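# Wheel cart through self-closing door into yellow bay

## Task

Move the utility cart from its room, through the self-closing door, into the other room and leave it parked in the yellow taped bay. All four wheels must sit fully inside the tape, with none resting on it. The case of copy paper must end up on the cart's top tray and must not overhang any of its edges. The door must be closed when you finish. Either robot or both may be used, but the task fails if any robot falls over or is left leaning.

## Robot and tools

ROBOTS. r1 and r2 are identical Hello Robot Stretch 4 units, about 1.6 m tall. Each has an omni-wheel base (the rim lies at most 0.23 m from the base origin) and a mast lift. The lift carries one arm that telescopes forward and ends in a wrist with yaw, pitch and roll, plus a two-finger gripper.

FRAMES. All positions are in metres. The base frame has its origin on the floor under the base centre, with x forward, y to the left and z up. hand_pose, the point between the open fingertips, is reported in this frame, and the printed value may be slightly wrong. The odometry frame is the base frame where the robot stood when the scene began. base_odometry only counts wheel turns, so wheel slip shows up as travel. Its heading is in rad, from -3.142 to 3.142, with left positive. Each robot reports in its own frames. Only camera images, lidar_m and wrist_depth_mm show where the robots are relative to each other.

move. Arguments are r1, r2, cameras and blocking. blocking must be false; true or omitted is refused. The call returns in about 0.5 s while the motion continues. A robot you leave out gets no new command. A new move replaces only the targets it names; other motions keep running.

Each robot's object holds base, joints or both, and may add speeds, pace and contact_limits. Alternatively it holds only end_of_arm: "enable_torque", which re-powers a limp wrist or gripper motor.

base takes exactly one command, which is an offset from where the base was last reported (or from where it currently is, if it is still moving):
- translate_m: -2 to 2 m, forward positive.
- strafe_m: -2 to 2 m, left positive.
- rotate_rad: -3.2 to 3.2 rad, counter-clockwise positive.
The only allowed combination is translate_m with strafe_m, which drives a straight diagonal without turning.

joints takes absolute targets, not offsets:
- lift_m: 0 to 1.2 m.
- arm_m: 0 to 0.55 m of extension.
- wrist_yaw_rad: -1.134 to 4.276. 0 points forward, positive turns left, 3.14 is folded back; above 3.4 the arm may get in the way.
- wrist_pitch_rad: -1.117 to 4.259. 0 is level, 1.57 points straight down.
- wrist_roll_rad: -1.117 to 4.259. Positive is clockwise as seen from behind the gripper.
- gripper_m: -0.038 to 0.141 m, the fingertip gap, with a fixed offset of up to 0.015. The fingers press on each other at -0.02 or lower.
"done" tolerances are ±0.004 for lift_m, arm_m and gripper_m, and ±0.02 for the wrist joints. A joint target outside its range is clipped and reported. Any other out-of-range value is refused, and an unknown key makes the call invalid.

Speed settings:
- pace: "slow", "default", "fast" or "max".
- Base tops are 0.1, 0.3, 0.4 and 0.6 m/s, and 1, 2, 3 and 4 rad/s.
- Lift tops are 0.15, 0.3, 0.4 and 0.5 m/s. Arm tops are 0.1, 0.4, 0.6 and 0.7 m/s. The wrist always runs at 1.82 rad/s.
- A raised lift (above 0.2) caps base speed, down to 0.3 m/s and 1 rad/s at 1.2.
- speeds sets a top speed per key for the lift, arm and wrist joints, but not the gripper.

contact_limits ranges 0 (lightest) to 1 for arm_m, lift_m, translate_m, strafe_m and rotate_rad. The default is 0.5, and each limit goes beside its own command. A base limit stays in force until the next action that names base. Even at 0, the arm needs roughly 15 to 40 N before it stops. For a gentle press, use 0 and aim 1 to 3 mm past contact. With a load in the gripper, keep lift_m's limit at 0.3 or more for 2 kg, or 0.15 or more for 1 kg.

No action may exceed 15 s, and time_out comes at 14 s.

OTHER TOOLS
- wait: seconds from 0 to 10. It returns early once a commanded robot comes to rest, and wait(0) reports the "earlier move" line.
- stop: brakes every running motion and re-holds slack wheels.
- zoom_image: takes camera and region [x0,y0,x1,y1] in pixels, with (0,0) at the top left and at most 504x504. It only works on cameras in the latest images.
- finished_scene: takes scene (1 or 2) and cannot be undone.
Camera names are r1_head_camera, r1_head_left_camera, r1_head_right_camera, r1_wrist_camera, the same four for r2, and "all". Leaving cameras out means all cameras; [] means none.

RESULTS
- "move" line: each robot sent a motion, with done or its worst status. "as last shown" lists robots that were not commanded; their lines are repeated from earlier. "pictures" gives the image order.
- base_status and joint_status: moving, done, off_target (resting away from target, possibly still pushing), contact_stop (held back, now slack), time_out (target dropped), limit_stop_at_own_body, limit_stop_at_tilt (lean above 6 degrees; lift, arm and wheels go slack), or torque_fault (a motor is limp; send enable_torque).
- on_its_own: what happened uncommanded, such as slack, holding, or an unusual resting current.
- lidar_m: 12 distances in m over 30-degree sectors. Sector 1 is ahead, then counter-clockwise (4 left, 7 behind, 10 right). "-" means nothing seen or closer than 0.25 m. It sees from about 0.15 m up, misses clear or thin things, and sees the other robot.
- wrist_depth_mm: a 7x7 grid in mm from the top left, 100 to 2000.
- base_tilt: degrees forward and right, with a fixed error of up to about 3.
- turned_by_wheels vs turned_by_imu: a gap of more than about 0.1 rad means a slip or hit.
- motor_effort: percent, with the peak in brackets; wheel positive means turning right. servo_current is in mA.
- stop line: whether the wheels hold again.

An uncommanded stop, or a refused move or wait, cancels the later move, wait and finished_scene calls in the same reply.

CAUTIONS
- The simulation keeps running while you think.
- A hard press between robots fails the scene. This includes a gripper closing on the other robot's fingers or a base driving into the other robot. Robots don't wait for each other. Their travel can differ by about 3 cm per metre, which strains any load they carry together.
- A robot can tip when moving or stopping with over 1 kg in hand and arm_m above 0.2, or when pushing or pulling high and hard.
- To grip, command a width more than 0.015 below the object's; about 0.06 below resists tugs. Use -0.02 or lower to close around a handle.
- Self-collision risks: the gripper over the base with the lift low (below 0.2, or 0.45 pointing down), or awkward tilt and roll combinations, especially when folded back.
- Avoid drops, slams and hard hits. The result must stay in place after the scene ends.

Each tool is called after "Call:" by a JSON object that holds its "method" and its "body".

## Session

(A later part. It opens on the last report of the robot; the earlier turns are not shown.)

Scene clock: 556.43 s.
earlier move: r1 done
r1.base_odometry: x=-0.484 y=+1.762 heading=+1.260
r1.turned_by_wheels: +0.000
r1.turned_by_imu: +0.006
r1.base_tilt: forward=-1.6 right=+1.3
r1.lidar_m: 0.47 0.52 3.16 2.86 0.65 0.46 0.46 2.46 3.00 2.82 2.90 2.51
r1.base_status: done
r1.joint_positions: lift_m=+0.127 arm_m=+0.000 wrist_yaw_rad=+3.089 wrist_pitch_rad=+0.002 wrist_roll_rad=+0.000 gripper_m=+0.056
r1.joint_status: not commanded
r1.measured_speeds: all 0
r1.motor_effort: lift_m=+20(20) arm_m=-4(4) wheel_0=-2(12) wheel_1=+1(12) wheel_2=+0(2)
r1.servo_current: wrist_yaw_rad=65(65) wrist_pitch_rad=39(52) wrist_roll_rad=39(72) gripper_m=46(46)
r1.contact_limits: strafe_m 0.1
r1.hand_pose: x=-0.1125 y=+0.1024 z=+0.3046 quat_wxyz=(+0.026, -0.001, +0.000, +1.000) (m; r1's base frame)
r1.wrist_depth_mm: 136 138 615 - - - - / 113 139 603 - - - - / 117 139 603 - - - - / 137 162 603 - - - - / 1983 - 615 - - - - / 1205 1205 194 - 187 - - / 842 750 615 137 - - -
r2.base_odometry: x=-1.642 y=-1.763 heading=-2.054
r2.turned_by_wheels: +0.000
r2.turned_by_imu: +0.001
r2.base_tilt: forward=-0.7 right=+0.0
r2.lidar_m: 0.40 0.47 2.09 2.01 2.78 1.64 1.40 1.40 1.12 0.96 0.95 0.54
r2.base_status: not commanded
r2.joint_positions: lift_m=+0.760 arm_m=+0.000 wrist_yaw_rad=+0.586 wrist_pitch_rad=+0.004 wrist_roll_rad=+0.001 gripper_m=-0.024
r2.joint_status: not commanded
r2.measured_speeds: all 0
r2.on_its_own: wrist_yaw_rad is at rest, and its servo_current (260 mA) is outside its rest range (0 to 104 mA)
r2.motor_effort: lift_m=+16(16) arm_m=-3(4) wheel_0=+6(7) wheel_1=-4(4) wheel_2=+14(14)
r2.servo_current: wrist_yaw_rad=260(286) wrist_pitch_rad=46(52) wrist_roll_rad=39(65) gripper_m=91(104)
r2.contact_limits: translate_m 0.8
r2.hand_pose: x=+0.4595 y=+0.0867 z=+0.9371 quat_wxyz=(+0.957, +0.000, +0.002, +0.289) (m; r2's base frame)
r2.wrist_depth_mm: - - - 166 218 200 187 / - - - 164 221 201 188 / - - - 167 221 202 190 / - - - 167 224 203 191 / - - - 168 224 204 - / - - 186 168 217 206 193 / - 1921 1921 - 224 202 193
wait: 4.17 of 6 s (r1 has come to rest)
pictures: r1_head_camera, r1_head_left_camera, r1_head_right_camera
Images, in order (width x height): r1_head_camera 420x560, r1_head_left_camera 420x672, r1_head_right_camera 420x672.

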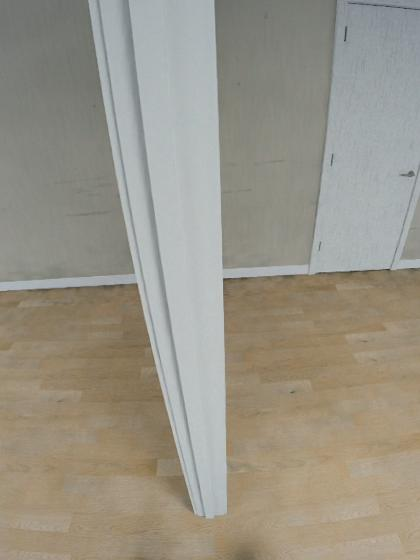

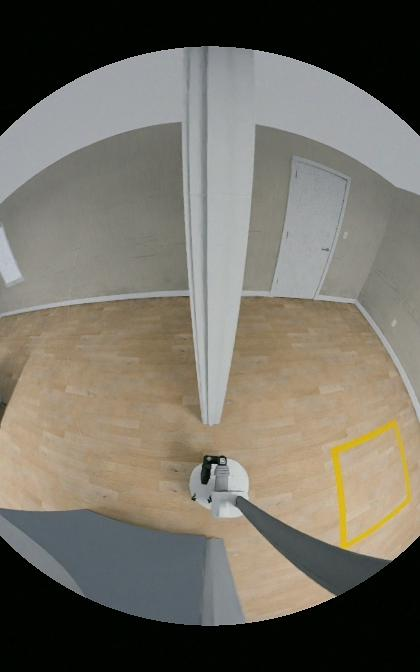

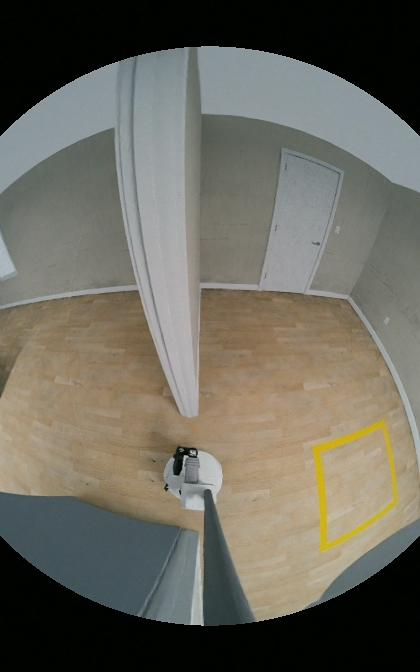

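Call:
{"method": "move", "body": {"blocking": false, "r1": {"base":{"strafe_m":0.6},"contact_limits":{"strafe_m":0.1}}, "cameras": []}}

Call:
{"method": "wait", "body": {"seconds": 6, "cameras": []}}

Call:
{"method": "move", "body": {"blocking": false, "r1": {"base":{"strafe_m":0.9,"translate_m":0.75},"contact_limits":{"strafe_m":0.1}}, "cameras": []}}

Call:
{"method": "wait", "body": {"seconds": 8, "cameras": ["r1_head_camera","r1_head_left_camera"]}}

Scene clock: 568.47 s.
move: r1 moving
r1.base_odometry: x=-0.519 y=+1.773 heading=+1.260
r1.turned_by_wheels: +0.000
r1.turned_by_imu: +0.000
r1.base_tilt: forward=-1.6 right=+1.3
r1.lidar_m: 0.48 2.43 3.19 2.83 0.66 0.47 0.44 2.46 3.06 2.84 2.93 2.48
r1.base_status: strafe_m moving
r1.joint_positions: lift_m=+0.127 arm_m=+0.000 wrist_yaw_rad=+3.089 wrist_pitch_rad=+0.002 wrist_roll_rad=+0.000 gripper_m=+0.056
r1.joint_status: not commanded
r1.measured_speeds: translate_m=-0.001 strafe_m=+0.139 rotate_rad=+0.004 lift_m=+0.000 arm_m=+0.000 wrist_yaw_rad=+0.000 wrist_pitch_rad=+0.000 wrist_roll_rad=+0.000
r1.motor_effort: lift_m=+20(20) arm_m=-4(4) wheel_0=-8(11) wheel_1=+9(11) wheel_2=+0(2)
r1.servo_current: wrist_yaw_rad=52(52) wrist_pitch_rad=46(46) wrist_roll_rad=52(65) gripper_m=46(46)
r1.contact_limits: strafe_m 0.1
r1.hand_pose: x=-0.1125 y=+0.1024 z=+0.3046 quat_wxyz=(+0.026, -0.001, +0.000, +1.000) (m; r1's base frame)
r1.wrist_depth_mm: 136 139 615 - - - - / 113 139 615 - - - - / 117 140 236 - - - - / 137 162 609 - - - - / 1921 1983 609 - - - - / 1182 1078 194 - 187 - - / 854 741 609 136 - - -
r2.base_odometry: x=-1.642 y=-1.763 heading=-2.054
r2.turned_by_wheels: +0.000
r2.turned_by_imu: +0.000
r2.base_tilt: forward=-0.6 right=+0.0
r2.lidar_m: 0.39 0.50 2.10 2.00 2.77 1.64 1.42 1.40 1.12 0.97 0.94 0.55
r2.base_status: not commanded
r2.joint_positions: lift_m=+0.760 arm_m=+0.000 wrist_yaw_rad=+0.586 wrist_pitch_rad=+0.004 wrist_roll_rad=+0.001 gripper_m=-0.024
r2.joint_status: not commanded
r2.measured_speeds: all 0
r2.motor_effort: lift_m=+16(16) arm_m=-3(4) wheel_0=+6(6) wheel_1=-4(4) wheel_2=+14(14)
r2.servo_current: wrist_yaw_rad=280(280) wrist_pitch_rad=46(46) wrist_roll_rad=65(65) gripper_m=104(104)
r2.contact_limits: translate_m 0.8
r2.hand_pose: x=+0.4595 y=+0.0867 z=+0.9371 quat_wxyz=(+0.957, +0.000, +0.002, +0.289) (m; r2's base frame)
r2.wrist_depth_mm: - - - 166 218 200 187 / - - - 164 220 201 189 / - - - 167 221 203 190 / - - - 167 224 203 190 / - - - 167 225 205 - / - - 186 167 217 206 193 / - 1863 1863 - 225 200 193
pictures: none
No camera images: "cameras" was empty.

Scene clock: 571.30 s.
earlier move: r1 done
r1.base_odometry: x=-1.055 y=+1.946 heading=+1.260
r1.turned_by_wheels: +0.000
r1.turned_by_imu: +0.003
r1.base_tilt: forward=-1.6 right=+1.3
r1.lidar_m: 1.53 2.39 3.16 2.28 0.71 0.48 0.44 0.47 0.67 3.42 0.69 0.65
r1.base_status: done
r1.joint_positions: lift_m=+0.127 arm_m=+0.000 wrist_yaw_rad=+3.089 wrist_pitch_rad=+0.002 wrist_roll_rad=+0.000 gripper_m=+0.056
r1.joint_status: not commanded
r1.measured_speeds: all 0
r1.motor_effort: lift_m=+20(20) arm_m=-4(4) wheel_0=-2(11) wheel_1=+0(11) wheel_2=+0(2)
r1.servo_current: wrist_yaw_rad=52(91) wrist_pitch_rad=39(52) wrist_roll_rad=39(78) gripper_m=39(46)
r1.contact_limits: strafe_m 0.1
r1.hand_pose: x=-0.1125 y=+0.1024 z=+0.3046 quat_wxyz=(+0.026, -0.001, +0.000, +1.000) (m; r1's base frame)
r1.wrist_depth_mm: 136 139 - - - - - / 113 139 - - - - - / 118 140 228 - - - - / 137 161 - - - - - / 564 - - - - - - / 564 - 190 - 187 960 1138 / 564 140 - 136 - 654 809
r2.base_odometry: x=-1.642 y=-1.763 heading=-2.054
r2.turned_by_wheels: +0.000
r2.turned_by_imu: +0.000
r2.base_tilt: forward=-0.7 right=+0.0
r2.lidar_m: 0.39 0.47 2.11 2.02 2.76 1.63 1.41 1.43 1.09 0.95 0.94 0.55
r2.base_status: not commanded
r2.joint_positions: lift_m=+0.760 arm_m=+0.000 wrist_yaw_rad=+0.586 wrist_pitch_rad=+0.004 wrist_roll_rad=+0.001 gripper_m=-0.024
r2.joint_status: not commanded
r2.measured_speeds: all 0
r2.on_its_own: wrist_yaw_rad is at rest, and its servo_current (273 mA) is outside its rest range (0 to 104 mA)
r2.motor_effort: lift_m=+16(16) arm_m=-3(4) wheel_0=+6(7) wheel_1=-4(4) wheel_2=+14(15)
r2.servo_current: wrist_yaw_rad=273(286) wrist_pitch_rad=39(52) wrist_roll_rad=52(65) gripper_m=91(104)
r2.contact_limits: translate_m 0.8
r2.hand_pose: x=+0.4595 y=+0.0867 z=+0.9371 quat_wxyz=(+0.957, +0.000, +0.002, +0.289) (m; r2's base frame)
r2.wrist_depth_mm: - - - 165 219 200 187 / - - - 164 220 201 189 / - - - 166 221 202 189 / - - - 167 224 204 190 / - - - 167 225 206 - / - - 185 168 216 207 193 / - 1921 1808 - 225 202 194
wait: 2.83 of 6 s (r1 has come to rest)
pictures: none
No camera images: "cameras" was empty.

Scene clock: 571.80 s.
move: r1 moving
r1.base_odometry: x=-1.073 y=+1.973 heading=+1.260
r1.turned_by_wheels: +0.000
r1.turned_by_imu: +0.000
r1.base_tilt: forward=-1.6 right=+1.2
r1.lidar_m: 1.64 2.36 3.11 2.26 3.65 0.49 0.47 0.50 0.68 3.45 0.67 0.67
r1.base_status: translate_m moving; strafe_m moving
r1.joint_positions: lift_m=+0.127 arm_m=+0.000 wrist_yaw_rad=+3.089 wrist_pitch_rad=+0.002 wrist_roll_rad=+0.000 gripper_m=+0.056
r1.joint_status: not commanded
r1.measured_speeds: translate_m=+0.081 strafe_m=+0.096 rotate_rad=+0.004 lift_m=+0.000 arm_m=+0.000 wrist_yaw_rad=+0.000 wrist_pitch_rad=+0.000 wrist_roll_rad=+0.000
r1.motor_effort: lift_m=+20(20) arm_m=-4(4) wheel_0=-3(7) wheel_1=+9(10) wheel_2=-6(7)
r1.servo_current: wrist_yaw_rad=65(65) wrist_pitch_rad=39(46) wrist_roll_rad=52(65) gripper_m=46(52)
r1.contact_limits: strafe_m 0.1
r1.hand_pose: x=-0.1125 y=+0.1024 z=+0.3046 quat_wxyz=(+0.026, -0.001, +0.000, +1.000) (m; r1's base frame)
r1.wrist_depth_mm: 136 138 - - - - - / 111 139 - - - - - / 115 139 220 - - - - / 136 153 255 - - - - / - - - - - 1863 - / - - 190 - 187 1060 1138 / - 140 - 137 - 661 809
r2.base_odometry: x=-1.642 y=-1.763 heading=-2.054
r2.turned_by_wheels: +0.000
r2.turned_by_imu: +0.000
r2.base_tilt: forward=-0.6 right=+0.1
r2.lidar_m: 0.41 0.48 2.11 2.01 2.78 1.65 1.41 1.39 1.12 0.94 0.92 0.53
r2.base_status: not commanded
r2.joint_positions: lift_m=+0.760 arm_m=+0.000 wrist_yaw_rad=+0.586 wrist_pitch_rad=+0.004 wrist_roll_rad=+0.001 gripper_m=-0.024
r2.joint_status: not commanded
r2.measured_speeds: all 0
r2.motor_effort: lift_m=+16(16) arm_m=-3(4) wheel_0=+6(6) wheel_1=-3(4) wheel_2=+14(14)
r2.servo_current: wrist_yaw_rad=280(286) wrist_pitch_rad=46(52) wrist_roll_rad=39(59) gripper_m=98(98)
r2.contact_limits: translate_m 0.8
r2.hand_pose: x=+0.4595 y=+0.0867 z=+0.9371 quat_wxyz=(+0.957, +0.000, +0.002, +0.289) (m; r2's base frame)
r2.wrist_depth_mm: - - - 166 220 200 186 / - - - 163 220 200 188 / - - - 167 222 202 189 / - - - 167 224 203 191 / - - - 167 225 205 - / - - 186 168 217 206 193 / - 1921 1921 - 225 202 193
pictures: none
No camera images: "cameras" was empty.

Scene clock: 576.67 s.
earlier move: r1 done
r1.base_odometry: x=-1.683 y=+2.935 heading=+1.260
r1.turned_by_wheels: +0.000
r1.turned_by_imu: +0.006
r1.base_tilt: forward=-1.6 right=+1.3
r1.lidar_m: 1.54 1.57 2.08 4.45 1.53 3.36 1.63 1.29 1.72 1.30 1.34 1.64
r1.base_status: done
r1.joint_positions: lift_m=+0.127 arm_m=+0.000 wrist_yaw_rad=+3.089 wrist_pitch_rad=+0.002 wrist_roll_rad=+0.000 gripper_m=+0.056
r1.joint_status: not commanded
r1.measured_speeds: all 0
r1.motor_effort: lift_m=+20(20) arm_m=-4(4) wheel_0=-2(7) wheel_1=+1(11) wheel_2=+0(8)
r1.servo_current: wrist_yaw_rad=33(72) wrist_pitch_rad=46(52) wrist_roll_rad=59(65) gripper_m=39(52)
r1.contact_limits: strafe_m 0.1
r1.hand_pose: x=-0.1125 y=+0.1024 z=+0.3046 quat_wxyz=(+0.026, -0.001, +0.000, +1.000) (m; r1's base frame)
r1.wrist_depth_mm: 136 138 - - - - - / 113 139 - - - - - / 117 140 272 - - - - / 137 162 - - - - - / - 1618 1983 - - - - / 1078 1229 195 1182 188 1160 1138 / 854 741 759 798 798 768 831
r2.base_odometry: x=-1.642 y=-1.763 heading=-2.054
r2.turned_by_wheels: +0.000
r2.turned_by_imu: +0.001
r2.base_tilt: forward=-0.7 right=+0.0
r2.lidar_m: 0.39 0.48 2.08 2.01 2.81 1.65 1.39 1.40 1.08 0.95 0.91 0.56
r2.base_status: not commanded
r2.joint_positions: lift_m=+0.760 arm_m=+0.000 wrist_yaw_rad=+0.586 wrist_pitch_rad=+0.004 wrist_roll_rad=+0.001 gripper_m=-0.024
r2.joint_status: not commanded
r2.measured_speeds: all 0
r2.on_its_own: wrist_yaw_rad is at rest, and its servo_current (280 mA) is outside its rest range (0 to 104 mA)
r2.motor_effort: lift_m=+16(16) arm_m=-3(4) wheel_0=+6(7) wheel_1=-3(4) wheel_2=+14(14)
r2.servo_current: wrist_yaw_rad=280(286) wrist_pitch_rad=39(52) wrist_roll_rad=46(65) gripper_m=104(104)
r2.contact_limits: translate_m 0.8
r2.hand_pose: x=+0.4595 y=+0.0867 z=+0.9371 quat_wxyz=(+0.957, +0.000, +0.002, +0.289) (m; r2's base frame)
r2.wrist_depth_mm: - - - 165 218 200 186 / - - - 164 220 200 188 / - - - 167 221 203 190 / - - - 167 224 204 190 / - - - 168 225 205 - / - - 186 168 216 206 193 / - 1863 1863 - 224 201 193
wait: 4.87 of 8 s (r1 has come to rest)
pictures: r1_head_camera, r1_head_left_camera
Images, in order (width x height): r1_head_camera 420x560, r1_head_left_camera 420x672.

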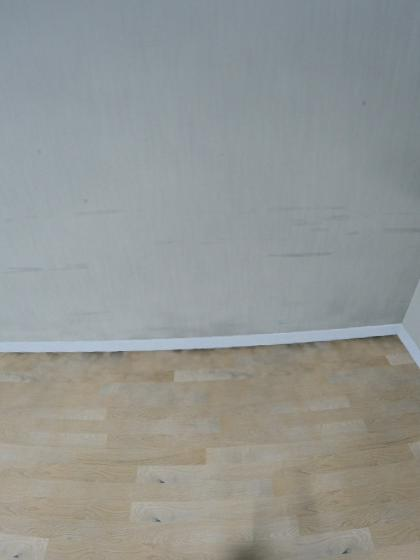

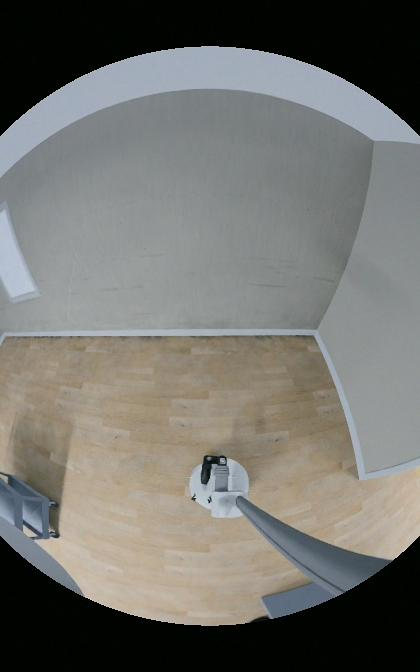

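Call:
{"method": "move", "body": {"blocking": false, "r1": {"base":{"strafe_m":0.7,"translate_m":0.3},"contact_limits":{"strafe_m":0.1}}, "cameras": []}}

Call:
{"method": "wait", "body": {"seconds": 6, "cameras": ["r1_head_left_camera"]}}

Call:
{"method": "move", "body": {"blocking": false, "r1": {"base":{"strafe_m":1.95},"joints":{"lift_m":0.72},"contact_limits":{"strafe_m":0.1}}, "cameras": []}}

Call:
{"method": "wait", "body": {"seconds": 10, "cameras": ["r1_head_left_camera"]}}

Scene clock: 586.07 s.
move: r1 moving
r1.base_odometry: x=-1.706 y=+2.956 heading=+1.260
r1.turned_by_wheels: +0.000
r1.turned_by_imu: +0.000
r1.base_tilt: forward=-1.6 right=+1.3
r1.lidar_m: 1.52 1.55 2.07 4.43 1.48 3.36 1.62 1.30 1.75 1.34 1.37 1.62
r1.base_status: translate_m moving; strafe_m moving
r1.joint_positions: lift_m=+0.127 arm_m=+0.000 wrist_yaw_rad=+3.089 wrist_pitch_rad=+0.002 wrist_roll_rad=+0.000 gripper_m=+0.056
r1.joint_status: not commanded
r1.measured_speeds: translate_m=+0.049 strafe_m=+0.111 rotate_rad=+0.004 lift_m=+0.000 arm_m=+0.000 wrist_yaw_rad=+0.000 wrist_pitch_rad=+0.000 wrist_roll_rad=+0.000
r1.motor_effort: lift_m=+20(20) arm_m=-4(4) wheel_0=-7(9) wheel_1=+9(10) wheel_2=-4(5)
r1.servo_current: wrist_yaw_rad=46(65) wrist_pitch_rad=46(52) wrist_roll_rad=46(59) gripper_m=39(46)
r1.contact_limits: strafe_m 0.1
r1.hand_pose: x=-0.1125 y=+0.1024 z=+0.3046 quat_wxyz=(+0.026, -0.001, +0.000, +1.000) (m; r1's base frame)
r1.wrist_depth_mm: 136 138 - - - - - / 113 139 - - - - - / 117 140 272 - - - - / 137 160 - - - - - / - 1708 1983 - - - - / 1182 1182 193 1160 187 1182 1160 / 842 741 750 798 798 778 820
r2.base_odometry: x=-1.642 y=-1.763 heading=-2.054
r2.turned_by_wheels: +0.000
r2.turned_by_imu: +0.000
r2.base_tilt: forward=-0.7 right=+0.0
r2.lidar_m: 0.40 0.48 2.11 2.00 2.79 1.64 1.41 1.40 1.13 0.96 0.90 0.56
r2.base_status: not commanded
r2.joint_positions: lift_m=+0.760 arm_m=+0.000 wrist_yaw_rad=+0.586 wrist_pitch_rad=+0.004 wrist_roll_rad=+0.001 gripper_m=-0.024
r2.joint_status: not commanded
r2.measured_speeds: all 0
r2.motor_effort: lift_m=+16(16) arm_m=-4(4) wheel_0=+6(6) wheel_1=-3(4) wheel_2=+14(14)
r2.servo_current: wrist_yaw_rad=286(286) wrist_pitch_rad=39(46) wrist_roll_rad=52(52) gripper_m=98(104)
r2.contact_limits: translate_m 0.8
r2.hand_pose: x=+0.4595 y=+0.0867 z=+0.9371 quat_wxyz=(+0.957, +0.000, +0.002, +0.289) (m; r2's base frame)
r2.wrist_depth_mm: - - - 166 219 200 187 / - - - 163 220 201 188 / - - - 167 221 202 190 / - - - 167 223 204 191 / - - - 167 226 205 - / - - 186 168 216 206 193 / - 1808 1863 - 226 202 193
pictures: none
No camera images: "cameras" was empty.

Scene clock: 589.60 s.
earlier move: r1 done
r1.base_odometry: x=-2.257 y=+3.435 heading=+1.260
r1.turned_by_wheels: +0.000
r1.turned_by_imu: +0.005
r1.base_tilt: forward=-1.6 right=+1.3
r1.lidar_m: 1.19 1.25 1.66 3.77 1.23 1.14 3.61 1.87 2.16 1.99 1.82 1.29
r1.base_status: done
r1.joint_positions: lift_m=+0.127 arm_m=+0.000 wrist_yaw_rad=+3.089 wrist_pitch_rad=+0.002 wrist_roll_rad=+0.000 gripper_m=+0.056
r1.joint_status: not commanded
r1.measured_speeds: all 0
r1.motor_effort: lift_m=+20(20) arm_m=-4(4) wheel_0=-1(10) wheel_1=+0(11) wheel_2=-1(6)
r1.servo_current: wrist_yaw_rad=33(72) wrist_pitch_rad=46(52) wrist_roll_rad=52(65) gripper_m=39(46)
r1.contact_limits: strafe_m 0.1
r1.hand_pose: x=-0.1125 y=+0.1024 z=+0.3046 quat_wxyz=(+0.026, -0.001, +0.000, +1.000) (m; r1's base frame)
r1.wrist_depth_mm: 136 139 - - - - - / 113 139 - - - - - / 118 140 271 - - - - / 137 162 - - - - - / 1863 - - - - 1430 - / 1160 1182 195 1182 188 1078 1138 / 842 759 759 798 798 768 820
r2.base_odometry: x=-1.642 y=-1.763 heading=-2.054
r2.turned_by_wheels: +0.000
r2.turned_by_imu: +0.000
r2.base_tilt: forward=-0.6 right=+0.0
r2.lidar_m: 0.40 0.48 2.11 1.99 2.75 1.61 1.40 1.41 1.13 0.94 0.91 0.54
r2.base_status: not commanded
r2.joint_positions: lift_m=+0.760 arm_m=+0.000 wrist_yaw_rad=+0.586 wrist_pitch_rad=+0.004 wrist_roll_rad=+0.001 gripper_m=-0.024
r2.joint_status: not commanded
r2.measured_speeds: all 0
r2.on_its_own: wrist_yaw_rad is at rest, and its servo_current (273 mA) is outside its rest range (0 to 104 mA)
r2.motor_effort: lift_m=+16(16) arm_m=-4(4) wheel_0=+6(6) wheel_1=-3(4) wheel_2=+14(14)
r2.servo_current: wrist_yaw_rad=273(293) wrist_pitch_rad=39(52) wrist_roll_rad=46(65) gripper_m=98(104)
r2.contact_limits: translate_m 0.8
r2.hand_pose: x=+0.4595 y=+0.0867 z=+0.9371 quat_wxyz=(+0.957, +0.000, +0.002, +0.289) (m; r2's base frame)
r2.wrist_depth_mm: - - - 166 220 200 186 / - - - 163 220 200 189 / - - - 167 222 202 190 / - - - 167 223 204 190 / - - - 168 225 205 - / - - 186 167 216 206 192 / - 1863 1863 - 225 202 193
wait: 3.53 of 6 s (r1 has come to rest)
pictures: r1_head_left_camera
Images, in order (width x height): r1_head_left_camera 420x672.

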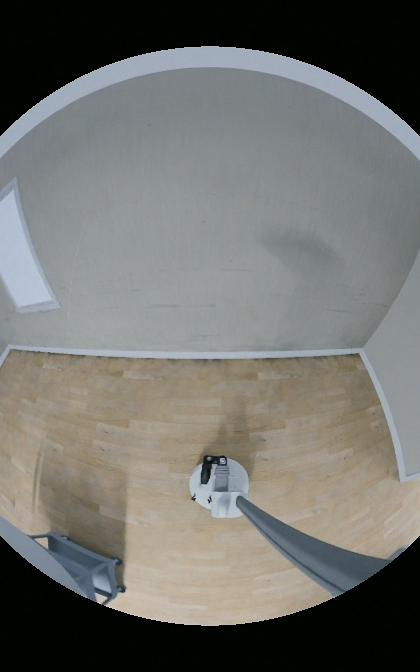

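Scene clock: 590.10 s.
move: r1 moving
r1.base_odometry: x=-2.292 y=+3.446 heading=+1.260
r1.turned_by_wheels: +0.000
r1.turned_by_imu: +0.000
r1.base_tilt: forward=-1.6 right=+1.2
r1.lidar_m: 1.21 1.25 1.63 3.73 1.23 1.10 3.60 1.91 2.20 2.03 1.81 1.27
r1.base_status: strafe_m moving
r1.joint_positions: lift_m=+0.164 arm_m=+0.000 wrist_yaw_rad=+3.089 wrist_pitch_rad=+0.002 wrist_roll_rad=+0.000 gripper_m=+0.056
r1.joint_status: lift_m moving
r1.measured_speeds: translate_m=+0.000 strafe_m=+0.142 rotate_rad=+0.001 lift_m=+0.146 arm_m=+0.000 wrist_yaw_rad=+0.000 wrist_pitch_rad=+0.000 wrist_roll_rad=+0.000
r1.motor_effort: lift_m=+25(28) arm_m=-4(4) wheel_0=-9(10) wheel_1=+9(10) wheel_2=+0(1)
r1.servo_current: wrist_yaw_rad=39(72) wrist_pitch_rad=33(39) wrist_roll_rad=46(65) gripper_m=46(46)
r1.contact_limits: strafe_m 0.1
r1.hand_pose: x=-0.1125 y=+0.1024 z=+0.3421 quat_wxyz=(+0.026, -0.001, +0.000, +1.000) (m; r1's base frame)
r1.wrist_depth_mm: 136 139 - - - 1160 - / 113 139 - - - - - / 117 139 273 - - - - / 137 162 - - - - - / 1863 - - - - 1756 - / 1308 1336 194 1308 187 1160 1229 / 931 820 831 891 866 866 891
r2.base_odometry: x=-1.642 y=-1.763 heading=-2.054
r2.turned_by_wheels: +0.000
r2.turned_by_imu: +0.000
r2.base_tilt: forward=-0.7 right=+0.0
r2.lidar_m: 0.39 0.48 2.09 2.02 2.80 1.66 1.39 1.42 1.13 0.97 0.91 0.56
r2.base_status: not commanded
r2.joint_positions: lift_m=+0.760 arm_m=+0.000 wrist_yaw_rad=+0.586 wrist_pitch_rad=+0.004 wrist_roll_rad=+0.001 gripper_m=-0.024
r2.joint_status: not commanded
r2.measured_speeds: all 0
r2.motor_effort: lift_m=+16(16) arm_m=-3(4) wheel_0=+6(6) wheel_1=-3(4) wheel_2=+14(14)
r2.servo_current: wrist_yaw_rad=267(280) wrist_pitch_rad=39(52) wrist_roll_rad=52(59) gripper_m=98(98)
r2.contact_limits: translate_m 0.8
r2.hand_pose: x=+0.4595 y=+0.0867 z=+0.9371 quat_wxyz=(+0.957, +0.000, +0.002, +0.289) (m; r2's base frame)
r2.wrist_depth_mm: - - - 165 219 200 186 / - - - 164 220 201 189 / - - - 167 222 202 190 / - - - 167 222 203 190 / - - - 168 226 205 - / - - 186 168 217 206 192 / - 1863 1863 - 226 202 193
pictures: none
No camera images: "cameras" was empty.

Scene clock: 597.43 s.
earlier move: r1 done
r1.base_odometry: x=-4.113 y=+4.032 heading=+1.260
r1.turned_by_wheels: +0.000
r1.turned_by_imu: +0.011
r1.base_tilt: forward=-1.6 right=+1.3
r1.lidar_m: 1.07 1.14 1.55 1.80 1.91 2.56 3.66 1.07 1.27 3.93 1.65 1.14
r1.base_status: done
r1.joint_positions: lift_m=+0.720 arm_m=+0.000 wrist_yaw_rad=+3.089 wrist_pitch_rad=+0.002 wrist_roll_rad=+0.000 gripper_m=+0.056
r1.joint_status: all done
r1.measured_speeds: all 0
r1.motor_effort: lift_m=+25(29) arm_m=-4(4) wheel_0=+0(11) wheel_1=+0(12) wheel_2=+0(2)
r1.servo_current: wrist_yaw_rad=46(78) wrist_pitch_rad=46(52) wrist_roll_rad=39(72) gripper_m=46(52)
r1.contact_limits: strafe_m 0.1
r1.hand_pose: x=-0.1125 y=+0.1024 z=+0.8971 quat_wxyz=(+0.026, -0.001, +0.000, +1.000) (m; r1's base frame)
r1.wrist_depth_mm: 136 139 - - - - - / 113 139 - - - - - / 117 139 272 - - - - / 137 162 - - - - - / - - - - - - - / - - 193 - 187 - - / 1336 1983 1921 153 - 1921 -
r2.base_odometry: x=-1.642 y=-1.763 heading=-2.054
r2.turned_by_wheels: +0.000
r2.turned_by_imu: +0.001
r2.base_tilt: forward=-0.6 right=+0.0
r2.lidar_m: 0.40 0.46 2.07 1.99 2.78 1.60 1.41 1.41 1.13 0.98 0.91 0.53
r2.base_status: not commanded
r2.joint_positions: lift_m=+0.760 arm_m=+0.000 wrist_yaw_rad=+0.586 wrist_pitch_rad=+0.004 wrist_roll_rad=+0.001 gripper_m=-0.024
r2.joint_status: not commanded
r2.measured_speeds: all 0
r2.on_its_own: wrist_yaw_rad is at rest, and its servo_current (273 mA) is outside its rest range (0 to 104 mA)
r2.motor_effort: lift_m=+16(16) arm_m=-3(4) wheel_0=+6(7) wheel_1=-4(4) wheel_2=+14(14)
r2.servo_current: wrist_yaw_rad=273(286) wrist_pitch_rad=39(52) wrist_roll_rad=52(59) gripper_m=104(104)
r2.contact_limits: translate_m 0.8
r2.hand_pose: x=+0.4595 y=+0.0867 z=+0.9371 quat_wxyz=(+0.957, +0.000, +0.002, +0.289) (m; r2's base frame)
r2.wrist_depth_mm: - - - 166 219 200 186 / - - - 163 221 200 188 / - - - 167 221 202 190 / - - - 167 223 203 190 / - - - 167 226 206 - / - - 186 168 216 206 192 / - 1808 1863 - 226 201 194
wait: 7.33 of 10 s (r1 has come to rest)
pictures: r1_head_left_camera
Images, in order (width x height): r1_head_left_camera 420x672.

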